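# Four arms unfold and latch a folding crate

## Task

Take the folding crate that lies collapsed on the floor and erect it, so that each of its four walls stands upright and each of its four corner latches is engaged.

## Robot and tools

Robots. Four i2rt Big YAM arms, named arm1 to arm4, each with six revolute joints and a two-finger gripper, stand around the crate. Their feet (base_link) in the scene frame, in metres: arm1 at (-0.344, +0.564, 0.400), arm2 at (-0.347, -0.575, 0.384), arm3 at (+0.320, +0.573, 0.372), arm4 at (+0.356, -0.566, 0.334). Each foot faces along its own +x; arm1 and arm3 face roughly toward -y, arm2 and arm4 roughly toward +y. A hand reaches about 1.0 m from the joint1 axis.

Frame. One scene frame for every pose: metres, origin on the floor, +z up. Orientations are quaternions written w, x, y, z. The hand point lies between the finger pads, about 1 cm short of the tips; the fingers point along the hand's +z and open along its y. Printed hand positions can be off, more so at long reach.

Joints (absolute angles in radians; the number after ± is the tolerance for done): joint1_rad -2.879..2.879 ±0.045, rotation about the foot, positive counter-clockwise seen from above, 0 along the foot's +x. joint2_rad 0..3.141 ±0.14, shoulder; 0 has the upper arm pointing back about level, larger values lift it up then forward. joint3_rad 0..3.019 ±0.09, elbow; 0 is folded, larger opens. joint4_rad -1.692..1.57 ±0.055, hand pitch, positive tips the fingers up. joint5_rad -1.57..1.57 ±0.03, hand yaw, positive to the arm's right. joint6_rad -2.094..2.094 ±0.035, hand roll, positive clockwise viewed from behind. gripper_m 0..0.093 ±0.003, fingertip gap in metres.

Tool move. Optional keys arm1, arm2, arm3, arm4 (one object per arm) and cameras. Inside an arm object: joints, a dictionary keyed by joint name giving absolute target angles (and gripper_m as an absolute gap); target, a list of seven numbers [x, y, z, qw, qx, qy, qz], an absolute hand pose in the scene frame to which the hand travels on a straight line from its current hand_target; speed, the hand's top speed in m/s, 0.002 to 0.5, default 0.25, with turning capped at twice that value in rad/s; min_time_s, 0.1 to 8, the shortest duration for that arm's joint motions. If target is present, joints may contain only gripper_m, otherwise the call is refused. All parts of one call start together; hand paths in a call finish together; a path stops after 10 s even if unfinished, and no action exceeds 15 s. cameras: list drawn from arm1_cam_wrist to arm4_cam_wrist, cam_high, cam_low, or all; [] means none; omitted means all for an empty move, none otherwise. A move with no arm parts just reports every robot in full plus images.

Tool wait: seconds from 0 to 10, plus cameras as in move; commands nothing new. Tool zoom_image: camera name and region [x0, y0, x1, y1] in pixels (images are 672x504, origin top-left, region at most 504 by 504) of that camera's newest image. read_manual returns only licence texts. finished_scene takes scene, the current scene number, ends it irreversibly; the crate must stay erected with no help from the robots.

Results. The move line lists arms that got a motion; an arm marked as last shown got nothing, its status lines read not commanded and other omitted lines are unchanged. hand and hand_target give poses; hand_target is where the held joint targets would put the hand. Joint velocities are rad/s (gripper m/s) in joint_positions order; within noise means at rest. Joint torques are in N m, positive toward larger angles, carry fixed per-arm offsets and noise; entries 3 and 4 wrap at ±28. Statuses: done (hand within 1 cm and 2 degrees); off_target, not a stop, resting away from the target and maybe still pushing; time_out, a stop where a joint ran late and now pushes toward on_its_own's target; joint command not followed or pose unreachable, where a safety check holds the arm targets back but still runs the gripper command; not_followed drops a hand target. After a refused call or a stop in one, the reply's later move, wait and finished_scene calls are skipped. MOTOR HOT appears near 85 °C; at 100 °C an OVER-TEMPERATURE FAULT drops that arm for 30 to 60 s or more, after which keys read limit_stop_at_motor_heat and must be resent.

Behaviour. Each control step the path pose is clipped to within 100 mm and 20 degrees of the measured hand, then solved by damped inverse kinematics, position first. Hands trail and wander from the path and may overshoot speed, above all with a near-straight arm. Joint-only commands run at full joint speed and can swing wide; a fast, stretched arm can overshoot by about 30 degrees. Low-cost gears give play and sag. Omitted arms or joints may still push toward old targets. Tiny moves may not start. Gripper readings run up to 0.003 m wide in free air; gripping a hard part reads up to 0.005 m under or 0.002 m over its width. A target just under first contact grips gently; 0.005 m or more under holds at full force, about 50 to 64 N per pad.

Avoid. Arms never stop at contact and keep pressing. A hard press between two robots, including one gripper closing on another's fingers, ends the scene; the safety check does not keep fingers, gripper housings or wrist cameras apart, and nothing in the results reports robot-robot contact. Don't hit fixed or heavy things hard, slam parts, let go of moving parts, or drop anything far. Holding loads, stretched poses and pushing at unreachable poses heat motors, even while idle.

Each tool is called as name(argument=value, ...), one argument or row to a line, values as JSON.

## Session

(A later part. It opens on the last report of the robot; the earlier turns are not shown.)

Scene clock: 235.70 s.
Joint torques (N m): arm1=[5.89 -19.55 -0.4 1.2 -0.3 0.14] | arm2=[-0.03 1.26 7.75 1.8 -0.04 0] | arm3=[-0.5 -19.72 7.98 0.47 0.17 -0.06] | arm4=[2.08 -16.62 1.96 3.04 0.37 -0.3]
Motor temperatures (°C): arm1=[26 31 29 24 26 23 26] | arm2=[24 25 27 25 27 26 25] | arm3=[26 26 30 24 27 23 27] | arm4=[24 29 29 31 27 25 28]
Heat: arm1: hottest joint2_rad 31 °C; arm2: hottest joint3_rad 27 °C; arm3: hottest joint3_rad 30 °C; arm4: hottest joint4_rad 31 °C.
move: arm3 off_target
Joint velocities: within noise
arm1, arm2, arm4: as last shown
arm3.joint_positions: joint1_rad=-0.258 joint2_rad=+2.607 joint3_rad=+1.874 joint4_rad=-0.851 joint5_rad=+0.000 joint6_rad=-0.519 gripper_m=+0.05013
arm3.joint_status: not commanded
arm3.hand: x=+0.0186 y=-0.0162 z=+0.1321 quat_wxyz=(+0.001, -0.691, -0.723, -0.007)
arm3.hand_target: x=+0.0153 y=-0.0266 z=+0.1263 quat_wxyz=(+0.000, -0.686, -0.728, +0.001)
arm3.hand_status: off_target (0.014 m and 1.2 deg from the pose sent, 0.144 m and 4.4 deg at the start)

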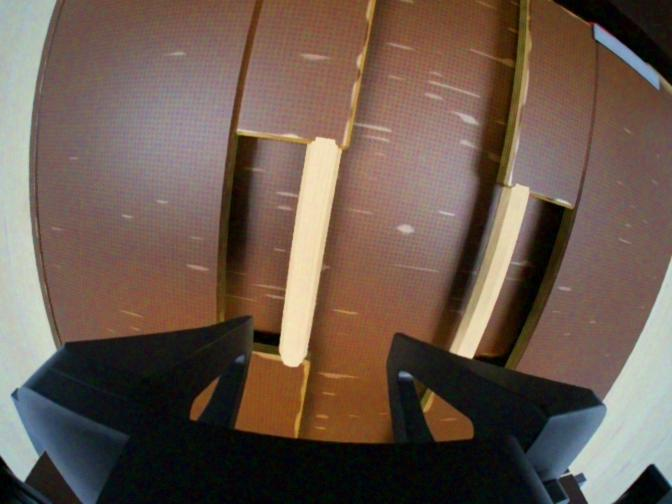

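move(
  arm3={"target": [0.0225, -0.0295, 0.046, 0, 0.6852, 0.7284, 0], "speed": 0.12},
  cameras=["arm3_cam_wrist", "cam_low"],
)

Scene clock: 240.80 s.
Joint torques (N m): arm1=[5.3 -19.6 -0.46 1.16 -0.32 0.11] | arm2=[-0.15 1.32 7.72 1.78 -0.04 0] | arm3=[0.56 -20.25 7.39 0.59 0.17 0.05] | arm4=[2.14 -16.56 1.96 3.06 0.37 -0.3]
Motor temperatures (°C): arm1=[26 31 29 24 26 23 26] | arm2=[24 25 27 25 27 26 25] | arm3=[26 26 30 24 27 23 27] | arm4=[24 30 29 31 27 25 28]
Heat: arm1: hottest joint2_rad 31 °C; arm2: hottest joint3_rad 27 °C; arm3: hottest joint3_rad 30 °C; arm4: hottest joint4_rad 31 °C.
move: arm3 off_target
Joint velocities: within noise
arm1, arm2, arm4: as last shown
arm3.joint_positions: joint1_rad=-0.255 joint2_rad=+2.771 joint3_rad=+1.977 joint4_rad=-0.791 joint5_rad=+0.000 joint6_rad=-0.519 gripper_m=+0.05013
arm3.joint_status: not commanded
arm3.hand: x=+0.0204 y=-0.0176 z=+0.0544 quat_wxyz=(+0.001, -0.690, -0.724, -0.008)
arm3.hand_target: x=+0.0236 y=-0.0280 z=+0.0458 quat_wxyz=(+0.000, -0.685, -0.729, -0.001)
arm3.hand_status: off_target (0.015 m and 1.2 deg from the pose sent, 0.087 m and 1.2 deg at the start)

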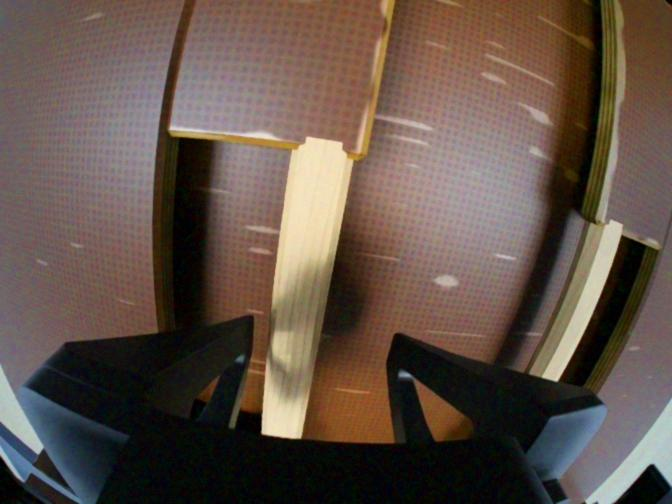

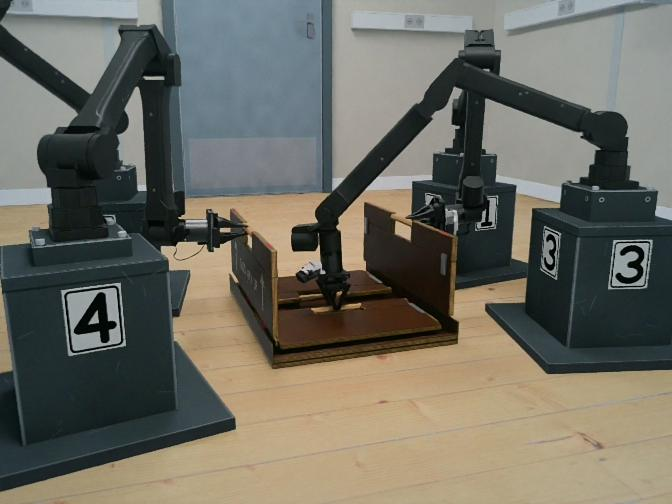

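move(
  arm3={"target": [0.032, -0.0295, 0.036, 0, 0.6852, 0.7284, 0], "speed": 0.1},
)

move(
  arm3={"joints": {"gripper_m": 0.004}},
  cameras=["arm3_cam_wrist"],
)

Scene clock: 244.50 s.
Joint torques (N m): arm1=[5.95 -19.9 -0.42 1.25 -0.34 0.15] | arm2=[-0.09 1.32 7.73 1.81 -0.04 0] | arm3=[0.62 -19.08 7.34 0.8 0.14 0.18] | arm4=[2.14 -16.56 1.96 3.06 0.37 -0.3]
Motor temperatures (°C): arm1=[26 31 29 24 26 23 26] | arm2=[24 25 27 25 27 26 25] | arm3=[26 26 30 24 27 23 27] | arm4=[24 30 29 31 27 25 28]
Heat: arm1: hottest joint2_rad 31 °C; arm2: hottest joint3_rad 27 °C; arm3: hottest joint3_rad 30 °C; arm4: hottest joint4_rad 31 °C.
move: arm3 off_target
Joint velocities: within noise
arm1, arm2, arm4: as last shown
arm3.joint_positions: joint1_rad=-0.233 joint2_rad=+2.771 joint3_rad=+1.977 joint4_rad=-0.777 joint5_rad=+0.000 joint6_rad=-0.519 gripper_m=+0.05013
arm3.joint_status: not commanded
arm3.hand: x=+0.0316 y=-0.0271 z=+0.0544 quat_wxyz=(-0.001, -0.682, -0.731, -0.001)
arm3.hand_target: x=+0.0370 y=-0.0309 z=+0.0366 quat_wxyz=(+0.000, -0.682, -0.732, +0.001)
arm3.hand_status: off_target (0.019 m and 0.5 deg from the pose sent, 0.025 m and 1.2 deg at the start)
pictures: none

Scene clock: 245.13 s.
Joint torques (N m): arm1=[5.6 -19.55 -0.46 1.2 -0.31 0.12] | arm2=[-0.03 1.26 7.73 1.8 -0.04 0] | arm3=[0.62 -19.55 7.24 0.91 0.18 0.1] | arm4=[2.08 -16.56 1.96 3.06 0.38 -0.3]
Motor temperatures (°C): arm1=[26 31 29 24 26 23 26] | arm2=[24 25 27 25 27 26 24] | arm3=[26 26 30 24 27 23 27] | arm4=[24 30 29 31 27 25 28]
Heat: arm1: hottest joint2_rad 31 °C; arm2: hottest joint3_rad 27 °C; arm3: hottest joint3_rad 30 °C; arm4: hottest joint4_rad 31 °C.
move: arm3 off_target
Joint velocities: within noise
arm1, arm2, arm4: as last shown
arm3.joint_positions: joint1_rad=-0.235 joint2_rad=+2.771 joint3_rad=+1.977 joint4_rad=-0.777 joint5_rad=-0.001 joint6_rad=-0.511 gripper_m=+0.01511
arm3.joint_status: gripper_m off_target (ended at +0.01515, target +0.00400)
arm3.hand: x=+0.0310 y=-0.0267 z=+0.0544 quat_wxyz=(-0.001, -0.685, -0.728, -0.002)
arm3.hand_target: x=+0.0363 y=-0.0306 z=+0.0367 quat_wxyz=(-0.001, -0.683, -0.731, +0.000)
arm3.hand_status: not commanded

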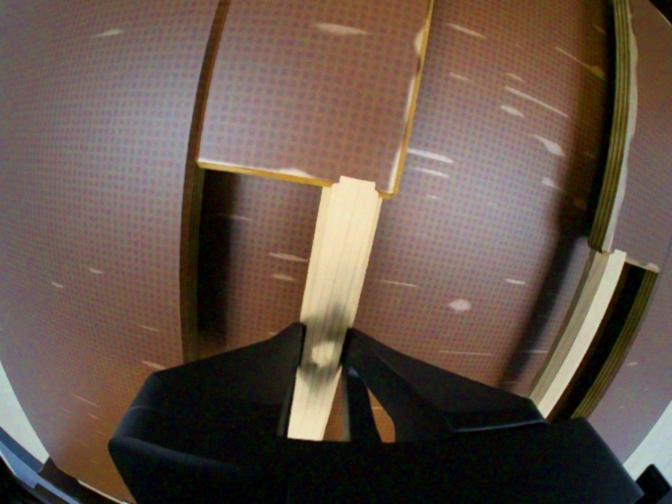

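move(
  arm3={"target": [0.048, -0.029, 0.14, -0.0597, 0.6824, 0.7252, -0.0636], "speed": 0.12},
  cameras=["cam_low", "cam_high"],
)

Scene clock: 250.53 s.
Joint torques (N m): arm1=[5.89 -19.84 -0.39 1.1 -0.3 0.11] | arm2=[-0.09 1.26 7.73 1.8 -0.04 0] | arm3=[0.44 -24.7 3.77 -0.01 0.13 0.07] | arm4=[2.08 -16.56 1.96 3.04 0.38 -0.31]
Motor temperatures (°C): arm1=[26 31 29 24 26 23 26] | arm2=[24 25 27 25 27 26 24] | arm3=[26 26 30 24 27 23 27] | arm4=[24 30 28 31 27 25 28]
Heat: arm1: hottest joint2_rad 31 °C; arm2: hottest joint3_rad 27 °C; arm3: hottest joint3_rad 30 °C; arm4: hottest joint4_rad 31 °C.
move: arm3 off_target
Joint velocities: within noise
arm1, arm2, arm4: as last shown
arm3.joint_positions: joint1_rad=-0.175 joint2_rad=+2.588 joint3_rad=+1.773 joint4_rad=-0.681 joint5_rad=+0.164 joint6_rad=-0.453 gripper_m=+0.01512
arm3.joint_status: not commanded
arm3.hand: x=+0.0434 y=-0.0255 z=+0.1191 quat_wxyz=(+0.063, -0.684, -0.724, +0.063)
arm3.hand_target: x=+0.0485 y=-0.0320 z=+0.1395 quat_wxyz=(+0.059, -0.682, -0.726, +0.068)
arm3.hand_status: off_target (0.022 m and 0.4 deg from the pose sent, 0.087 m and 10.3 deg at the start)
pictures: cam_high, cam_low

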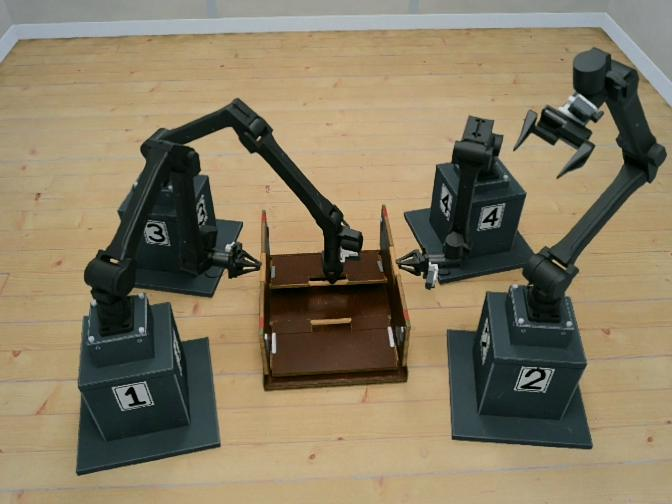

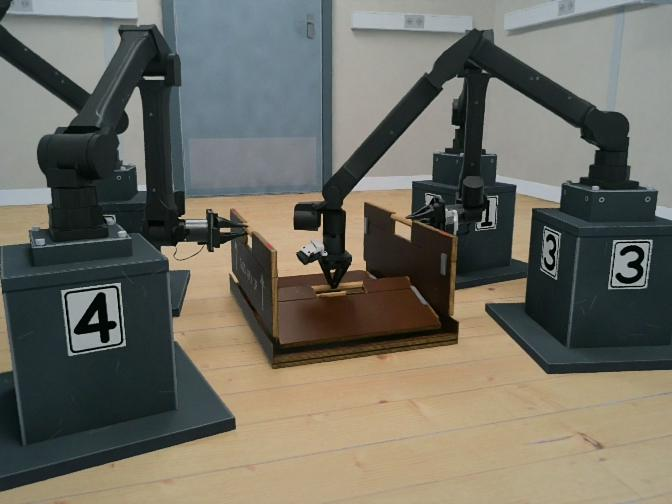

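move(
  arm3={"target": [0.085, -0.0285, 0.204, -0.1307, 0.6724, 0.7146, -0.1391], "speed": 0.13},
  cameras=["cam_low"],
)

Scene clock: 253.63 s.
Joint torques (N m): arm1=[5.66 -19.31 -0.4 1.17 -0.33 0.15] | arm2=[-0.09 1.26 7.73 1.8 -0.04 0.01] | arm3=[0.03 -23.53 3.92 0.12 0.27 0.1] | arm4=[2.08 -16.56 1.98 3.06 0.38 -0.3]
Motor temperatures (°C): arm1=[26 31 29 24 26 23 26] | arm2=[24 25 27 25 27 26 24] | arm3=[26 27 30 24 27 23 27] | arm4=[24 30 28 31 27 25 28]
Heat: arm1: hottest joint2_rad 31 °C; arm2: hottest joint3_rad 27 °C; arm3: hottest joint3_rad 30 °C; arm4: hottest joint4_rad 31 °C.
move: arm3 off_target
Joint velocities: within noise
arm1, arm2: as last shown
arm3.joint_positions: joint1_rad=-0.075 joint2_rad=+2.430 joint3_rad=+1.607 joint4_rad=-0.626 joint5_rad=+0.356 joint6_rad=-0.364 gripper_m=+0.01486
arm3.joint_status: not commanded
arm3.hand: x=+0.0786 y=-0.0235 z=+0.1814 quat_wxyz=(+0.131, -0.677, -0.712, +0.131)
arm3.hand_target: x=+0.0840 y=-0.0284 z=+0.2024 quat_wxyz=(+0.127, -0.674, -0.715, +0.137)
arm3.hand_status: off_target (0.024 m and 1.1 deg from the pose sent, 0.095 m and 11.9 deg at the start)
arm4.joint_positions: joint1_rad=+0.944 joint2_rad=+2.486 joint3_rad=+0.869 joint4_rad=+1.520 joint5_rad=+1.134 joint6_rad=-1.486 gripper_m=+0.01509
arm4.joint_status: not commanded
arm4.hand: x=-0.0301 y=-0.2211 z=+0.2462 quat_wxyz=(-0.693, +0.721, +0.006, -0.005)
arm4.hand_target: x=-0.0341 y=-0.2209 z=+0.2550 quat_wxyz=(-0.700, +0.714, +0.004, -0.003)
arm4.hand_status: not commanded

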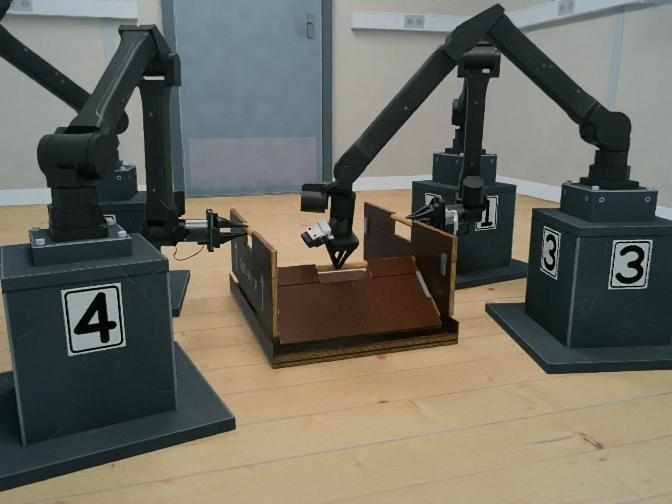

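move(
  arm3={"target": [0.149, -0.025, 0.25, -0.2003, 0.6551, 0.6962, -0.2132], "speed": 0.13},
)

move(
  arm3={"target": [0.207, -0.021, 0.267, -0.2455, 0.6395, 0.6797, -0.2613], "speed": 0.1},
  cameras=["cam_low", "cam_high", "arm3_cam_wrist"],
)

zoom_image(
  camera="cam_low",
  region=[210, 180, 480, 380],
)

Scene clock: 257.90 s.
Joint torques (N m): arm1=[5.3 -19.96 -0.2 1.22 -0.32 0.07] | arm2=[-0.09 1.32 7.75 1.8 -0.04 0] | arm3=[1.2 -22.53 4.08 -0.58 0.27 0.15] | arm4=[2.08 -16.56 1.96 3.06 0.38 -0.3]
Motor temperatures (°C): arm1=[26 31 29 24 26 23 26] | arm2=[24 25 27 25 27 26 24] | arm3=[26 27 30 24 26 23 27] | arm4=[24 30 28 31 27 25 28]
Heat: arm1: hottest joint2_rad 31 °C; arm2: hottest joint3_rad 27 °C; arm3: hottest joint3_rad 30 °C; arm4: hottest joint4_rad 31 °C.
move: arm3 off_target
Joint velocities: within noise
arm1.joint_positions: joint1_rad=+0.924 joint2_rad=+2.580 joint3_rad=+0.891 joint4_rad=+1.262 joint5_rad=+1.242 joint6_rad=-1.159 gripper_m=+0.01387
arm1.joint_status: not commanded
arm1.hand: x=-0.0140 y=+0.2141 z=+0.2412 quat_wxyz=(+0.053, -0.061, -0.748, +0.658)
arm1.hand_target: x=+0.0130 y=+0.2368 z=+0.2435 quat_wxyz=(+0.027, -0.029, -0.753, +0.657)
arm1.hand_status: not commanded
arm2.joint_positions: joint1_rad=+0.742 joint2_rad=+0.634 joint3_rad=+1.438 joint4_rad=-1.211 joint5_rad=-0.133 joint6_rad=-0.320 gripper_m=+0.09396
arm2.joint_status: not commanded
arm2.hand: x=-0.5072 y=-0.3840 z=+0.9710 quat_wxyz=(-0.284, +0.802, -0.229, -0.472)
arm2.hand_target: x=-0.5054 y=-0.3866 z=+0.9837 quat_wxyz=(-0.292, +0.795, -0.226, -0.481)
arm2.hand_status: not commanded
arm3.joint_positions: joint1_rad=+0.066 joint2_rad=+2.334 joint3_rad=+1.501 joint4_rad=-0.615 joint5_rad=+0.597 joint6_rad=-0.229 gripper_m=+0.01452
arm3.joint_status: not commanded
arm3.hand: x=+0.1318 y=-0.0214 z=+0.2293 quat_wxyz=(+0.209, -0.661, -0.689, +0.213)
arm3.hand_target: x=+0.1429 y=-0.0240 z=+0.2500 quat_wxyz=(+0.203, -0.657, -0.693, +0.215)
arm3.hand_status: off_target (0.027 m and 1.5 deg from the pose sent, 0.098 m and 12.7 deg at the start)
arm4: as last shown
pictures: none

Scene clock: 259.30 s.
Joint torques (N m): arm1=[6.12 -19.25 -0.51 1.35 -0.29 0.17] | arm2=[-0.03 1.26 7.75 1.8 -0.04 0] | arm3=[1.96 -22.24 4.05 -0.59 -0.07 0.19] | arm4=[2.08 -16.62 1.95 3.06 0.38 -0.3]
Motor temperatures (°C): arm1=[26 31 29 24 26 23 26] | arm2=[24 25 27 25 27 26 24] | arm3=[26 27 30 24 26 23 28] | arm4=[24 30 28 31 27 25 28]
Heat: arm1: hottest joint2_rad 31 °C; arm2: hottest joint3_rad 27 °C; arm3: hottest joint3_rad 30 °C; arm4: hottest joint4_rad 31 °C.
move: arm3 off_target
Joint velocities: within noise
arm1, arm2, arm4: as last shown
arm3.joint_positions: joint1_rad=+0.184 joint2_rad=+2.312 joint3_rad=+1.483 joint4_rad=-0.687 joint5_rad=+0.758 joint6_rad=-0.086 gripper_m=+0.01434
arm3.joint_status: not commanded
arm3.hand: x=+0.1820 y=-0.0188 z=+0.2531 quat_wxyz=(+0.259, -0.646, -0.668, +0.264)
arm3.hand_target: x=+0.2049 y=-0.0213 z=+0.2667 quat_wxyz=(+0.248, -0.638, -0.680, +0.263)
arm3.hand_status: off_target (0.029 m and 2.2 deg from the pose sent, 0.084 m and 7.5 deg at the start)
pictures: arm3_cam_wrist, cam_high, cam_low

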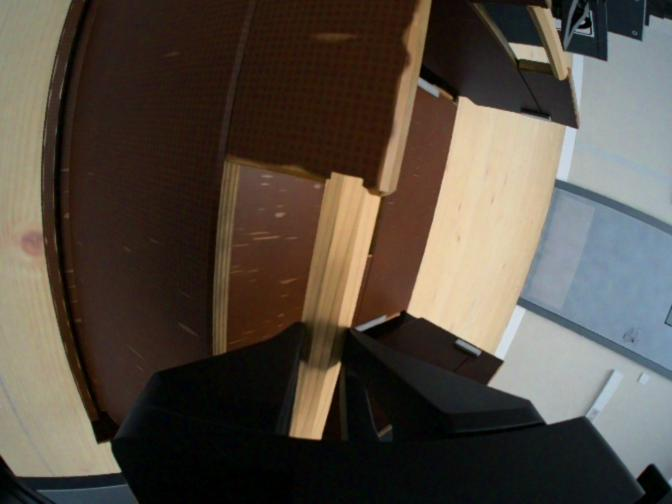

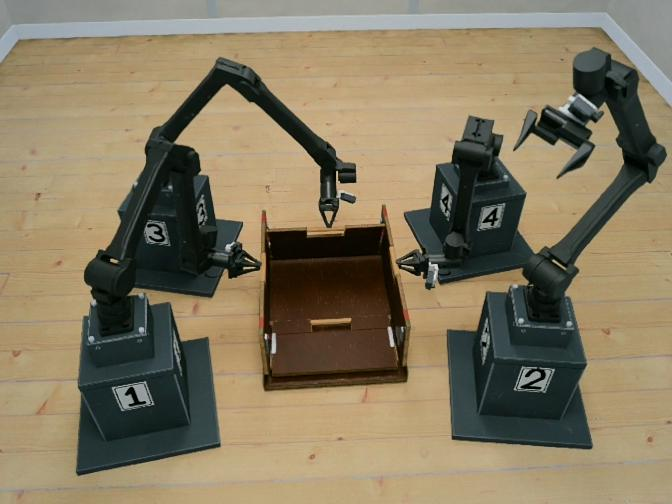

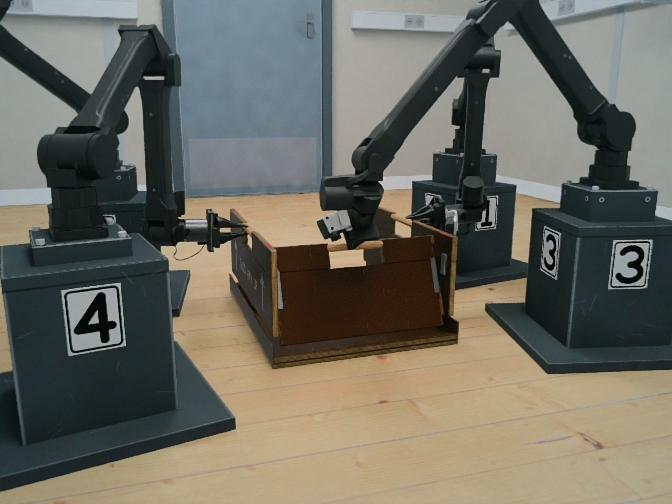

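Scaled by 1.867 from the camera's image (finer frame: 960x720).

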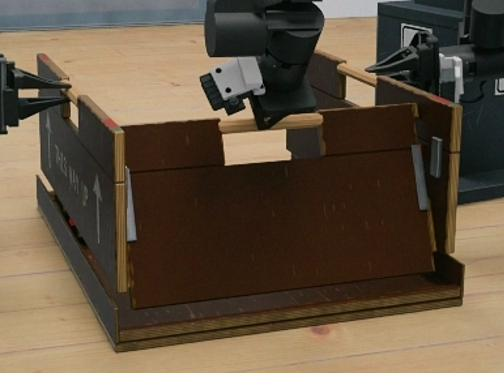

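move(
  arm3={"target": [0.262, -0.019, 0.268, -0.2786, 0.6257, 0.6650, -0.2965], "speed": 0.08},
  cameras=["cam_low", "cam_high", "arm3_cam_wrist"],
)

zoom_image(
  camera="cam_low",
  region=[210, 180, 480, 380],
)

zoom_image(
  camera="cam_high",
  region=[240, 190, 430, 400],
)

Scene clock: 262.30 s.
Joint torques (N m): arm1=[5.07 -19.96 -0.43 1.18 -0.32 0.13] | arm2=[-0.09 1.26 7.75 1.78 -0.04 0] | arm3=[-0.21 -18.26 6.78 -0.35 0.79 0.23] | arm4=[2.08 -16.62 1.96 3.04 0.37 -0.3]
Motor temperatures (°C): arm1=[26 31 29 24 26 23 26] | arm2=[24 25 27 25 27 26 24] | arm3=[26 27 30 24 26 23 28] | arm4=[24 30 28 31 27 25 28]
Heat: arm1: hottest joint2_rad 31 °C; arm2: hottest joint3_rad 27 °C; arm3: hottest joint3_rad 30 °C; arm4: hottest joint4_rad 31 °C.
move: arm3 done
Joint velocities: within noise
arm1, arm2: as last shown
arm3.joint_positions: joint1_rad=+0.338 joint2_rad=+2.305 joint3_rad=+1.483 joint4_rad=-0.827 joint5_rad=+0.829 joint6_rad=+0.072 gripper_m=+0.00412
arm3.joint_status: not commanded
arm3.on_its_own: gripper_m moved -0.01022 to your old target +0.00400
arm3.hand: x=+0.2624 y=-0.0090 z=+0.2667 quat_wxyz=(+0.282, -0.619, -0.674, +0.287)
arm3.hand_target: x=+0.2635 y=-0.0179 z=+0.2672 quat_wxyz=(+0.280, -0.623, -0.670, +0.292)
arm3.hand_status: done (0.010 m and 1.7 deg from the pose sent, 0.081 m and 5.0 deg at the start)
arm4.joint_positions: joint1_rad=+0.944 joint2_rad=+2.487 joint3_rad=+0.869 joint4_rad=+1.520 joint5_rad=+1.134 joint6_rad=-1.487 gripper_m=+0.01509
arm4.joint_status: not commanded
arm4.hand: x=-0.0298 y=-0.2212 z=+0.2455 quat_wxyz=(-0.692, +0.722, +0.007, -0.004)
arm4.hand_target: x=-0.0338 y=-0.2209 z=+0.2543 quat_wxyz=(-0.700, +0.714, +0.005, -0.002)
arm4.hand_status: not commanded
pictures: arm3_cam_wrist, cam_high, cam_low

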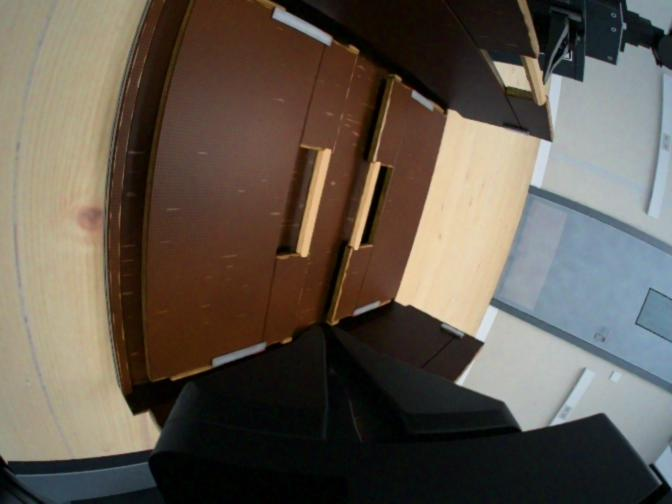

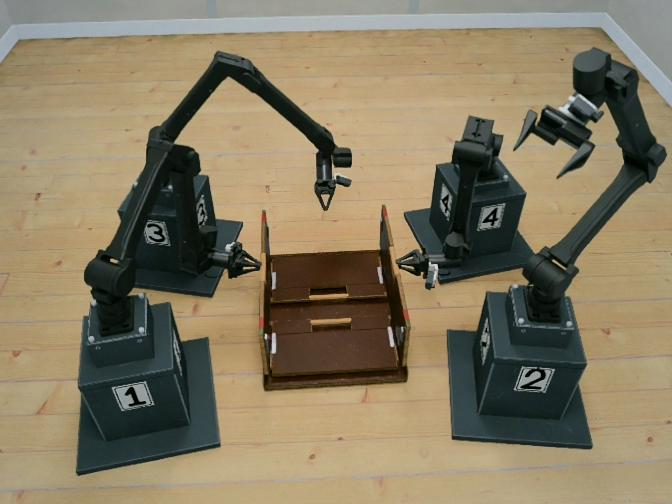

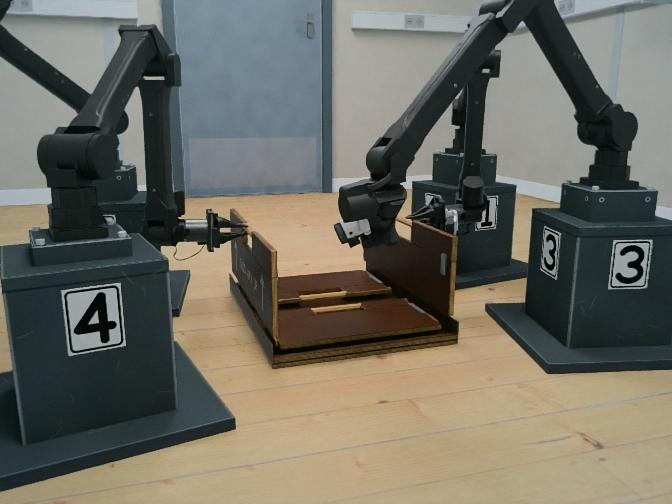

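Scaled by 1.867 from the camera's image (finer frame: 960x720).

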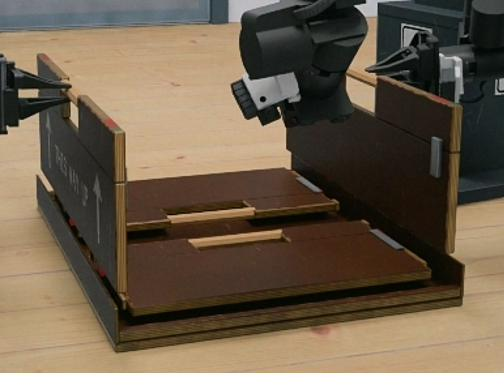

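Scaled by 2.400 from the camera's image (finer frame: 960x720).

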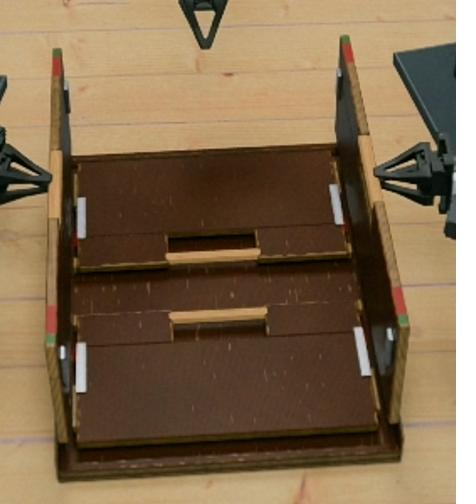

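move(
  arm3={"target": [0.027, -0.03, 0.13, 0, 0.6852, 0.7284, 0], "speed": 0.25, "joints": {"gripper_m": 0.05}},
)

move(
  arm3={"target": [0.03, -0.0295, 0.06, 0, 0.6852, 0.7284, 0], "speed": 0.15},
  cameras=["arm3_cam_wrist"],
)

Scene clock: 275.60 s.
Joint torques (N m): arm1=[5.83 -19.08 -0.35 1.24 -0.3 0.14] | arm2=[-0.09 1.38 7.75 1.81 -0.04 0] | arm3=[-0.03 -19.66 8.14 -0.29 -0.06 -0.06] | arm4=[2.08 -16.62 1.95 3.02 0.37 -0.3]
Motor temperatures (°C): arm1=[26 31 29 24 26 23 26] | arm2=[23 25 27 25 27 26 24] | arm3=[26 28 30 24 27 23 27] | arm4=[24 30 28 31 27 25 28]
Heat: arm1: hottest joint2_rad 31 °C; arm2: hottest joint3_rad 27 °C; arm3: hottest joint3_rad 30 °C; arm4: hottest joint4_rad 31 °C.
move: arm3 off_target
Joint velocities: within noise
arm1, arm2, arm4: as last shown
arm3.joint_positions: joint1_rad=-0.236 joint2_rad=+2.578 joint3_rad=+1.842 joint4_rad=-0.822 joint5_rad=+0.002 joint6_rad=-0.494 gripper_m=+0.04988
arm3.joint_status: all done
arm3.hand: x=+0.0303 y=-0.0239 z=+0.1417 quat_wxyz=(-0.002, -0.692, -0.722, +0.005)
arm3.hand_target: x=+0.0343 y=-0.0308 z=+0.1306 quat_wxyz=(-0.003, -0.685, -0.729, +0.002)
arm3.hand_status: off_target (0.014 m and 1.3 deg from the pose sent, 0.273 m and 47.5 deg at the start)
pictures: none

Scene clock: 277.00 s.
Joint torques (N m): arm1=[5.54 -19.96 -0.5 1.17 -0.32 0.14] | arm2=[-0.09 1.26 7.75 1.81 -0.04 0] | arm3=[-1.03 -20.6 7.58 0.35 0.12 -0.05] | arm4=[2.08 -16.62 1.96 3.03 0.37 -0.3]
Motor temperatures (°C): arm1=[26 31 29 24 26 23 26] | arm2=[23 25 27 25 27 26 24] | arm3=[26 28 30 24 27 23 27] | arm4=[24 30 28 31 27 25 28]
Heat: arm1: hottest joint2_rad 31 °C; arm2: hottest joint3_rad 27 °C; arm3: hottest joint3_rad 30 °C; arm4: hottest joint4_rad 31 °C.
move: arm3 off_target
Joint velocities: within noise
arm1, arm2, arm4: as last shown
arm3.joint_positions: joint1_rad=-0.242 joint2_rad=+2.737 joint3_rad=+1.938 joint4_rad=-0.787 joint5_rad=+0.002 joint6_rad=-0.500 gripper_m=+0.04988
arm3.joint_status: not commanded
arm3.hand: x=+0.0291 y=-0.0176 z=+0.0659 quat_wxyz=(+0.002, -0.692, -0.722, -0.008)
arm3.hand_target: x=+0.0267 y=-0.0270 z=+0.0605 quat_wxyz=(+0.000, -0.687, -0.727, +0.000)
arm3.hand_status: off_target (0.013 m and 1.4 deg from the pose sent, 0.082 m and 1.3 deg at the start)

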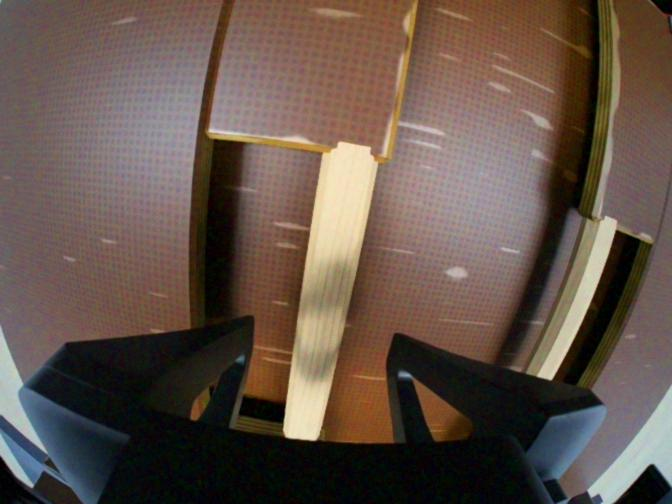

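move(
  arm3={"target": [0.03, -0.0295, 0.030, 0, 0.6852, 0.7284, 0], "speed": 0.12},
)

move(
  arm3={"joints": {"gripper_m": 0.003}},
  cameras=["arm3_cam_wrist"],
)

Scene clock: 279.73 s.
Joint torques (N m): arm1=[5.42 -19.6 -0.51 1.25 -0.3 0.14] | arm2=[-0.09 1.26 7.73 1.8 -0.04 0] | arm3=[0.09 -20.07 7.49 0.65 0.11 -0.03] | arm4=[2.08 -16.62 1.96 3.02 0.38 -0.3]
Motor temperatures (°C): arm1=[26 31 29 24 26 23 26] | arm2=[23 25 27 25 27 26 24] | arm3=[26 28 30 24 27 23 27] | arm4=[24 30 28 31 27 25 28]
Heat: arm1: hottest joint2_rad 31 °C; arm2: hottest joint3_rad 27 °C; arm3: hottest joint3_rad 30 °C; arm4: hottest joint4_rad 31 °C.
move: arm3 off_target
Joint velocities: within noise
arm1, arm2, arm4: as last shown
arm3.joint_positions: joint1_rad=-0.247 joint2_rad=+2.796 joint3_rad=+1.987 joint4_rad=-0.773 joint5_rad=+0.002 joint6_rad=-0.500 gripper_m=+0.04988
arm3.joint_status: not commanded
arm3.hand: x=+0.0251 y=-0.0190 z=+0.0415 quat_wxyz=(+0.001, -0.694, -0.720, -0.006)
arm3.hand_target: x=+0.0280 y=-0.0264 z=+0.0295 quat_wxyz=(+0.000, -0.687, -0.727, -0.001)
arm3.hand_status: off_target (0.016 m and 1.5 deg from the pose sent, 0.038 m and 1.4 deg at the start)
pictures: none

Scene clock: 280.43 s.
Joint torques (N m): arm1=[5.6 -19.6 -0.38 1.21 -0.31 0.17] | arm2=[-0.09 1.32 7.75 1.8 -0.04 0] | arm3=[-0.03 -19.72 7.53 0.91 0.32 -0.09] | arm4=[2.08 -16.62 1.96 3.03 0.37 -0.3]
Motor temperatures (°C): arm1=[26 31 29 24 26 23 26] | arm2=[23 25 27 25 27 26 24] | arm3=[26 28 30 24 27 23 27] | arm4=[24 30 28 31 27 25 28]
Heat: arm1: hottest joint2_rad 31 °C; arm2: hottest joint3_rad 27 °C; arm3: hottest joint3_rad 30 °C; arm4: hottest joint4_rad 31 °C.
move: arm3 off_target
Joint velocities: within noise
arm1, arm2, arm4: as last shown
arm3.joint_positions: joint1_rad=-0.242 joint2_rad=+2.796 joint3_rad=+1.987 joint4_rad=-0.781 joint5_rad=-0.012 joint6_rad=-0.499 gripper_m=+0.01665
arm3.joint_status: gripper_m off_target (ended at +0.01669, target +0.00300)
arm3.hand: x=+0.0309 y=-0.0197 z=+0.0415 quat_wxyz=(-0.004, -0.692, -0.721, -0.011)
arm3.hand_target: x=+0.0320 y=-0.0281 z=+0.0295 quat_wxyz=(-0.003, -0.685, -0.728, -0.002)
arm3.hand_status: not commanded

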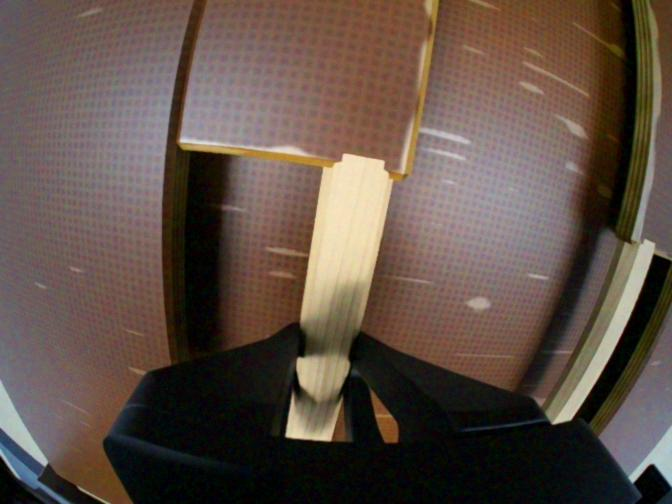

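move(
  arm3={"target": [0.052, -0.027, 0.132, -0.0478, 0.6834, 0.7262, -0.0509], "speed": 0.12},
)

move(
  arm3={"target": [0.091, -0.0245, 0.195, -0.0716, 0.6812, 0.724, -0.0762], "speed": 0.12},
  cameras=["cam_low"],
)

move(
  arm3={"target": [0.152, -0.0205, 0.24, -0.0478, 0.6834, 0.7262, -0.0509], "speed": 0.12},
  cameras=["cam_low", "arm3_cam_wrist"],
)

Scene clock: 284.80 s.
Joint torques (N m): arm1=[5.66 -19.08 -0.55 1.26 -0.27 0.1] | arm2=[-0.09 1.32 7.75 1.81 -0.04 0] | arm3=[0.38 -25 3.77 -0.38 -0.09 -0.01] | arm4=[2.08 -16.62 1.96 3.03 0.37 -0.3]
Motor temperatures (°C): arm1=[26 31 29 24 26 23 26] | arm2=[23 25 27 25 27 26 24] | arm3=[26 28 30 24 27 23 27] | arm4=[24 30 28 31 27 25 28]
Heat: arm1: hottest joint2_rad 31 °C; arm2: hottest joint3_rad 27 °C; arm3: hottest joint3_rad 30 °C; arm4: hottest joint4_rad 31 °C.
move: arm3 off_target
Joint velocities: within noise
arm1, arm2, arm4: as last shown
arm3.joint_positions: joint1_rad=-0.189 joint2_rad=+2.613 joint3_rad=+1.782 joint4_rad=-0.681 joint5_rad=+0.143 joint6_rad=-0.447 gripper_m=+0.01665
arm3.joint_status: not commanded
arm3.hand: x=+0.0404 y=-0.0188 z=+0.1055 quat_wxyz=(+0.055, -0.691, -0.718, +0.052)
arm3.hand_target: x=+0.0463 y=-0.0281 z=+0.1314 quat_wxyz=(+0.050, -0.685, -0.725, +0.057)
arm3.hand_status: off_target (0.030 m and 1.6 deg from the pose sent, 0.093 m and 9.4 deg at the start)
pictures: none

Scene clock: 286.00 s.
Joint torques (N m): arm1=[5.3 -19.25 -0.35 1.24 -0.31 0.13] | arm2=[-0.09 1.26 7.73 1.8 -0.04 0] | arm3=[1.49 -23.82 4.16 -0.79 -0.26 0.01] | arm4=[2.08 -16.62 1.96 3.03 0.37 -0.3]
Motor temperatures (°C): arm1=[26 31 29 24 26 23 26] | arm2=[23 25 27 25 27 26 24] | arm3=[26 28 30 24 27 23 27] | arm4=[24 30 28 31 27 25 28]
Heat: arm1: hottest joint2_rad 31 °C; arm2: hottest joint3_rad 27 °C; arm3: hottest joint3_rad 30 °C; arm4: hottest joint4_rad 31 °C.
move: arm3 off_target
Joint velocities: within noise
arm1.joint_positions: joint1_rad=+0.924 joint2_rad=+2.580 joint3_rad=+0.891 joint4_rad=+1.262 joint5_rad=+1.242 joint6_rad=-1.159 gripper_m=+0.01387
arm1.joint_status: not commanded
arm1.hand: x=-0.0140 y=+0.2141 z=+0.2412 quat_wxyz=(+0.053, -0.061, -0.748, +0.658)
arm1.hand_target: x=+0.0130 y=+0.2368 z=+0.2435 quat_wxyz=(+0.027, -0.029, -0.753, +0.657)
arm1.hand_status: not commanded
arm2.joint_positions: joint1_rad=+0.742 joint2_rad=+0.634 joint3_rad=+1.438 joint4_rad=-1.211 joint5_rad=-0.133 joint6_rad=-0.320 gripper_m=+0.09396
arm2.joint_status: not commanded
arm2.hand: x=-0.5072 y=-0.3840 z=+0.9710 quat_wxyz=(-0.284, +0.802, -0.229, -0.472)
arm2.hand_target: x=-0.5054 y=-0.3866 z=+0.9837 quat_wxyz=(-0.292, +0.795, -0.226, -0.481)
arm2.hand_status: not commanded
arm3.joint_positions: joint1_rad=-0.123 joint2_rad=+2.450 joint3_rad=+1.644 joint4_rad=-0.688 joint5_rad=+0.213 joint6_rad=-0.378 gripper_m=+0.01631
arm3.joint_status: not commanded
arm3.hand: x=+0.0735 y=-0.0175 z=+0.1712 quat_wxyz=(+0.080, -0.692, -0.714, +0.077)
arm3.hand_target: x=+0.0901 y=-0.0255 z=+0.1942 quat_wxyz=(+0.072, -0.681, -0.724, +0.077)
arm3.hand_status: off_target (0.030 m and 2.0 deg from the pose sent, 0.103 m and 3.6 deg at the start)
arm4: as last shown

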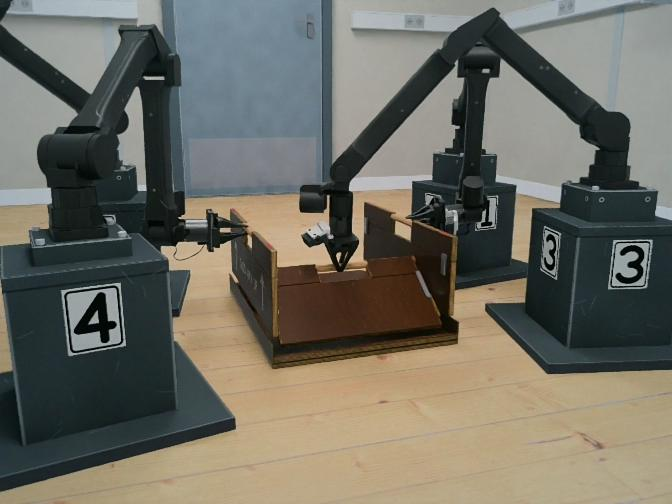

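Scene clock: 287.23 s.
Joint torques (N m): arm1=[5.25 -19.78 -0.4 1.26 -0.32 0.11] | arm2=[-0.09 1.26 7.73 1.81 -0.04 0] | arm3=[2.78 -23.24 4.22 -0.96 -1.28 0.15] | arm4=[2.08 -16.62 1.98 3.03 0.37 -0.3]
Motor temperatures (°C): arm1=[26 31 29 24 26 23 26] | arm2=[23 25 27 25 27 26 24] | arm3=[26 28 30 24 27 23 27] | arm4=[24 30 28 31 27 25 28]
Heat: arm1: hottest joint2_rad 31 °C; arm2: hottest joint3_rad 27 °C; arm3: hottest joint3_rad 30 °C; arm4: hottest joint4_rad 31 °C.
move: arm3 off_target
Joint velocities: within noise
arm1, arm2, arm4: as last shown
arm3.joint_positions: joint1_rad=-0.061 joint2_rad=+2.335 joint3_rad=+1.575 joint4_rad=-0.764 joint5_rad=+0.180 joint6_rad=-0.312 gripper_m=+0.01631
arm3.joint_status: not commanded
arm3.hand: x=+0.1207 y=-0.0153 z=+0.2194 quat_wxyz=(+0.067, -0.693, -0.715, +0.062)
arm3.hand_target: x=+0.1506 y=-0.0210 z=+0.2389 quat_wxyz=(+0.049, -0.684, -0.726, +0.051)
arm3.hand_status: off_target (0.038 m and 3.1 deg from the pose sent, 0.104 m and 5.1 deg at the start)
pictures: arm3_cam_wrist, cam_low

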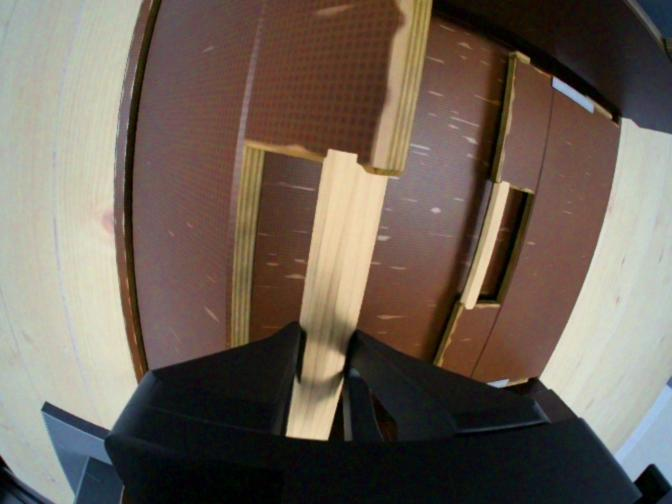

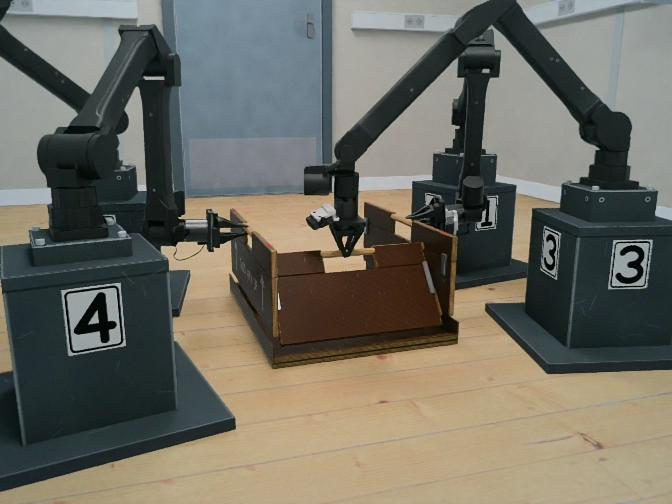

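move(
  arm3={"target": [0.21, -0.018, 0.258, 0, 0.6852, 0.7284, 0], "speed": 0.1},
  cameras=["cam_low", "arm3_cam_wrist"],
)

zoom_image(
  camera="cam_low",
  region=[210, 180, 480, 380],
)

Scene clock: 291.17 s.
Joint torques (N m): arm1=[5.77 -19.49 -0.36 1.29 -0.33 0.12] | arm2=[-0.03 1.32 7.73 1.8 -0.04 0] | arm3=[2.9 -20.66 4.52 -0.17 -1.53 0.16] | arm4=[2.08 -16.62 1.96 3.03 0.37 -0.3]
Motor temperatures (°C): arm1=[26 31 29 24 26 23 26] | arm2=[23 25 27 25 27 26 24] | arm3=[26 28 30 24 27 23 28] | arm4=[24 30 27 31 27 25 28]
Heat: arm1: hottest joint2_rad 31 °C; arm2: hottest joint3_rad 27 °C; arm3: hottest joint3_rad 30 °C; arm4: hottest joint4_rad 31 °C.
move: arm3 off_target
Joint velocities: within noise
arm1, arm2: as last shown
arm3.joint_positions: joint1_rad=-0.015 joint2_rad=+2.266 joint3_rad=+1.552 joint4_rad=-0.859 joint5_rad=+0.049 joint6_rad=-0.263 gripper_m=+0.01605
arm3.joint_status: not commanded
arm3.hand: x=+0.1736 y=-0.0129 z=+0.2506 quat_wxyz=(+0.021, -0.696, -0.718, +0.011)
arm3.hand_target: x=+0.2085 y=-0.0157 z=+0.2572 quat_wxyz=(+0.004, -0.683, -0.730, -0.004)
arm3.hand_status: off_target (0.037 m and 3.2 deg from the pose sent, 0.097 m and 10.6 deg at the start)
arm4.joint_positions: joint1_rad=+0.944 joint2_rad=+2.487 joint3_rad=+0.869 joint4_rad=+1.520 joint5_rad=+1.134 joint6_rad=-1.487 gripper_m=+0.01509
arm4.joint_status: not commanded
arm4.hand: x=-0.0298 y=-0.2212 z=+0.2455 quat_wxyz=(-0.692, +0.722, +0.007, -0.004)
arm4.hand_target: x=-0.0338 y=-0.2209 z=+0.2543 quat_wxyz=(-0.700, +0.714, +0.005, -0.002)
arm4.hand_status: not commanded
pictures: arm3_cam_wrist, cam_low

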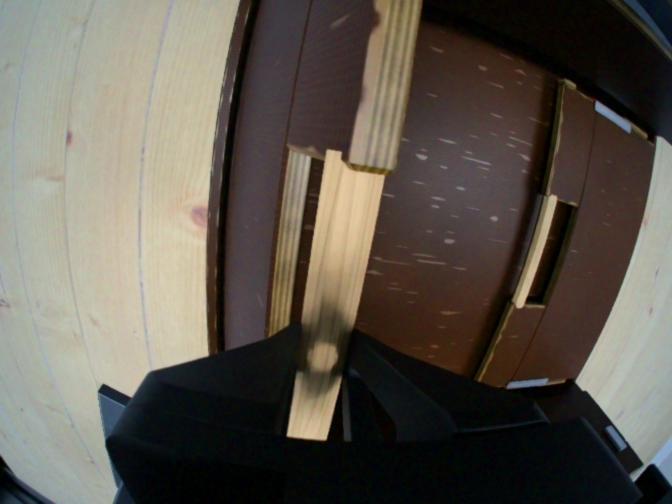

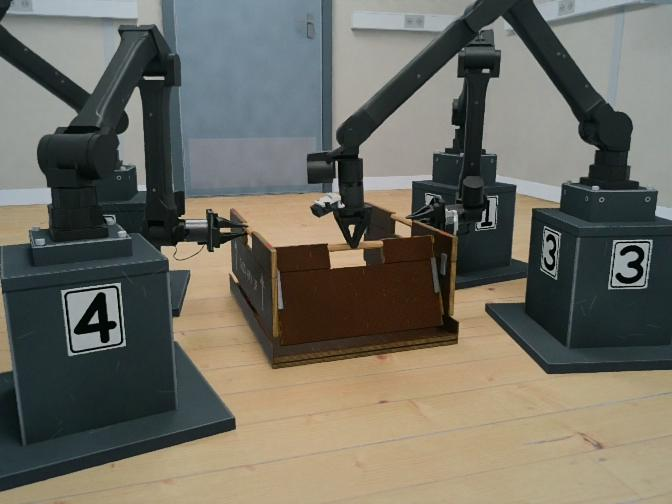

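Scaled by 1.867 from the camera's image (finer frame: 960x720).

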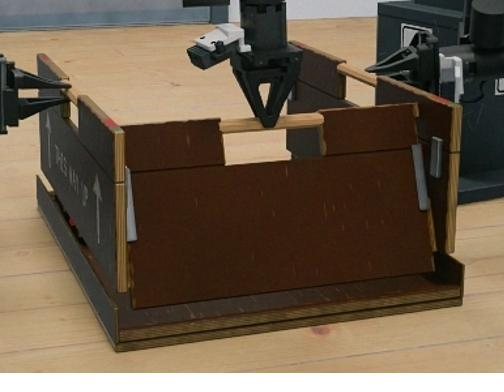

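move(
  arm3={"target": [0.26, -0.016, 0.262, 0, 0.6852, 0.7284, 0], "speed": 0.08},
  cameras=["cam_low", "arm3_cam_wrist", "cam_high"],
)

zoom_image(
  camera="cam_low",
  region=[210, 180, 480, 380],
)

zoom_image(
  camera="cam_high",
  region=[240, 190, 430, 400],
)

Scene clock: 293.83 s.
Joint torques (N m): arm1=[5.66 -20.19 -0.42 1.21 -0.34 0.12] | arm2=[-0.15 1.26 7.75 1.8 -0.04 0] | arm3=[4.78 -19.9 4.27 0.69 -1.49 0.31] | arm4=[2.02 -16.62 1.95 2.97 0.31 -0.29]
Motor temperatures (°C): arm1=[26 31 29 24 26 23 26] | arm2=[23 25 27 25 27 26 24] | arm3=[26 28 30 24 28 23 28] | arm4=[24 30 27 31 27 25 28]
Heat: arm1: hottest joint2_rad 31 °C; arm2: hottest joint3_rad 27 °C; arm3: hottest joint3_rad 30 °C; arm4: hottest joint4_rad 31 °C.
move: arm3 off_target
Joint velocities: within noise
arm1, arm2: as last shown
arm3.joint_positions: joint1_rad=+0.045 joint2_rad=+2.229 joint3_rad=+1.515 joint4_rad=-0.859 joint5_rad=+0.049 joint6_rad=-0.193 gripper_m=+0.01602
arm3.joint_status: not commanded
arm3.hand: x=+0.2105 y=-0.0115 z=+0.2614 quat_wxyz=(+0.020, -0.699, -0.715, +0.012)
arm3.hand_target: x=+0.2577 y=-0.0146 z=+0.2620 quat_wxyz=(+0.002, -0.684, -0.730, +0.000)
arm3.hand_status: off_target (0.050 m and 3.5 deg from the pose sent, 0.087 m and 3.2 deg at the start)
arm4.joint_positions: joint1_rad=+0.945 joint2_rad=+2.487 joint3_rad=+0.869 joint4_rad=+1.522 joint5_rad=+1.137 joint6_rad=-1.487 gripper_m=+0.01509
arm4.joint_status: not commanded
arm4.hand: x=-0.0298 y=-0.2218 z=+0.2457 quat_wxyz=(-0.693, +0.721, +0.006, -0.004)
arm4.hand_target: x=-0.0337 y=-0.2210 z=+0.2545 quat_wxyz=(-0.700, +0.714, +0.004, -0.002)
arm4.hand_status: not commanded
pictures: arm3_cam_wrist, cam_high, cam_low

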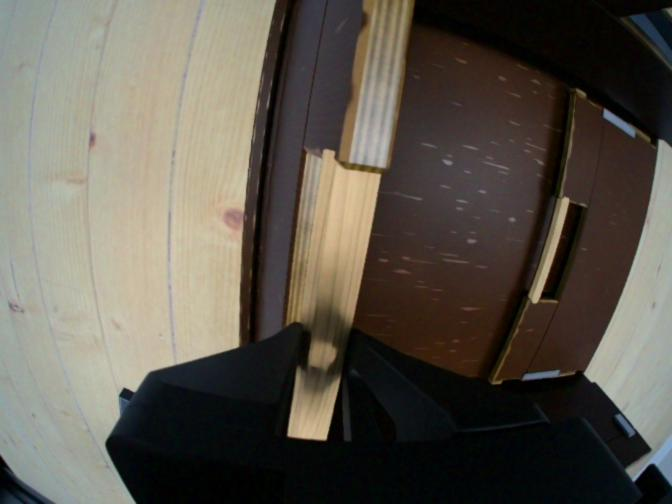

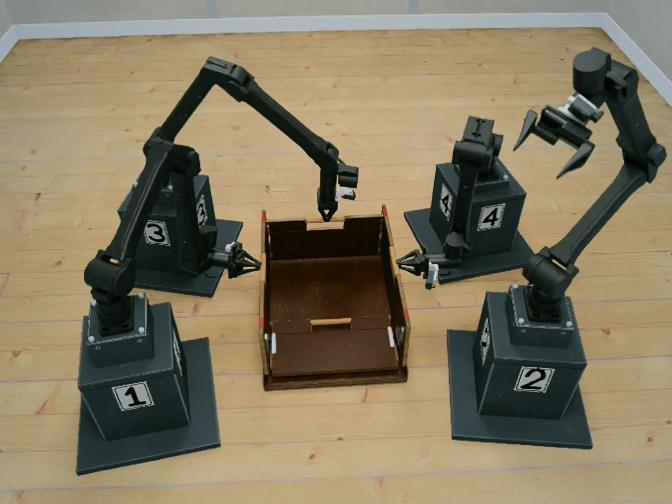

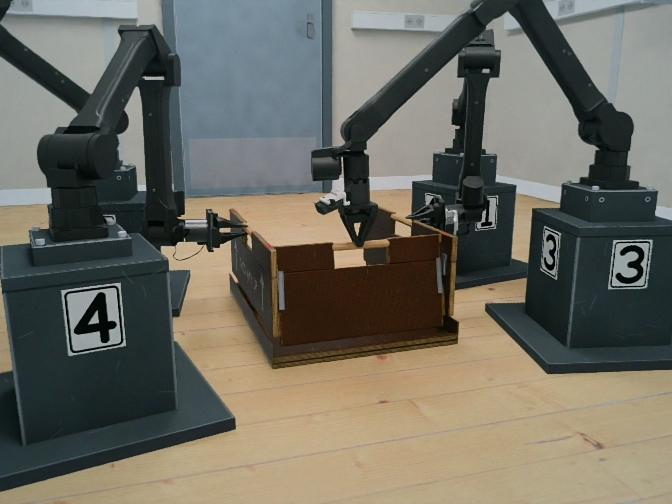

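Scaled by 1.867 from the camera's image (finer frame: 960x720).

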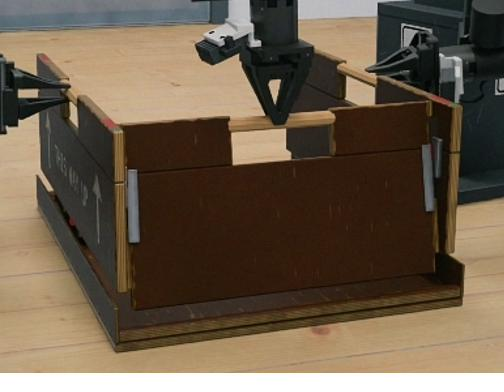

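Scaled by 2.400 from the camera's image (finer frame: 960x720).

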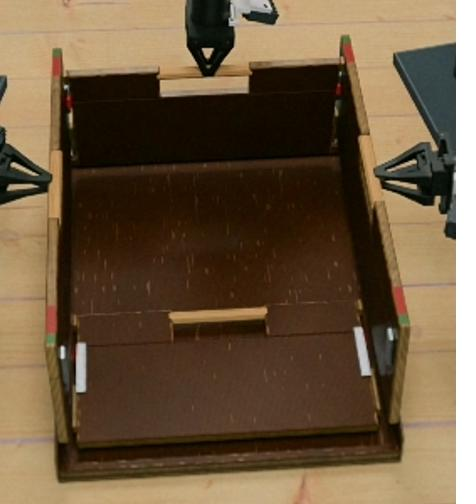

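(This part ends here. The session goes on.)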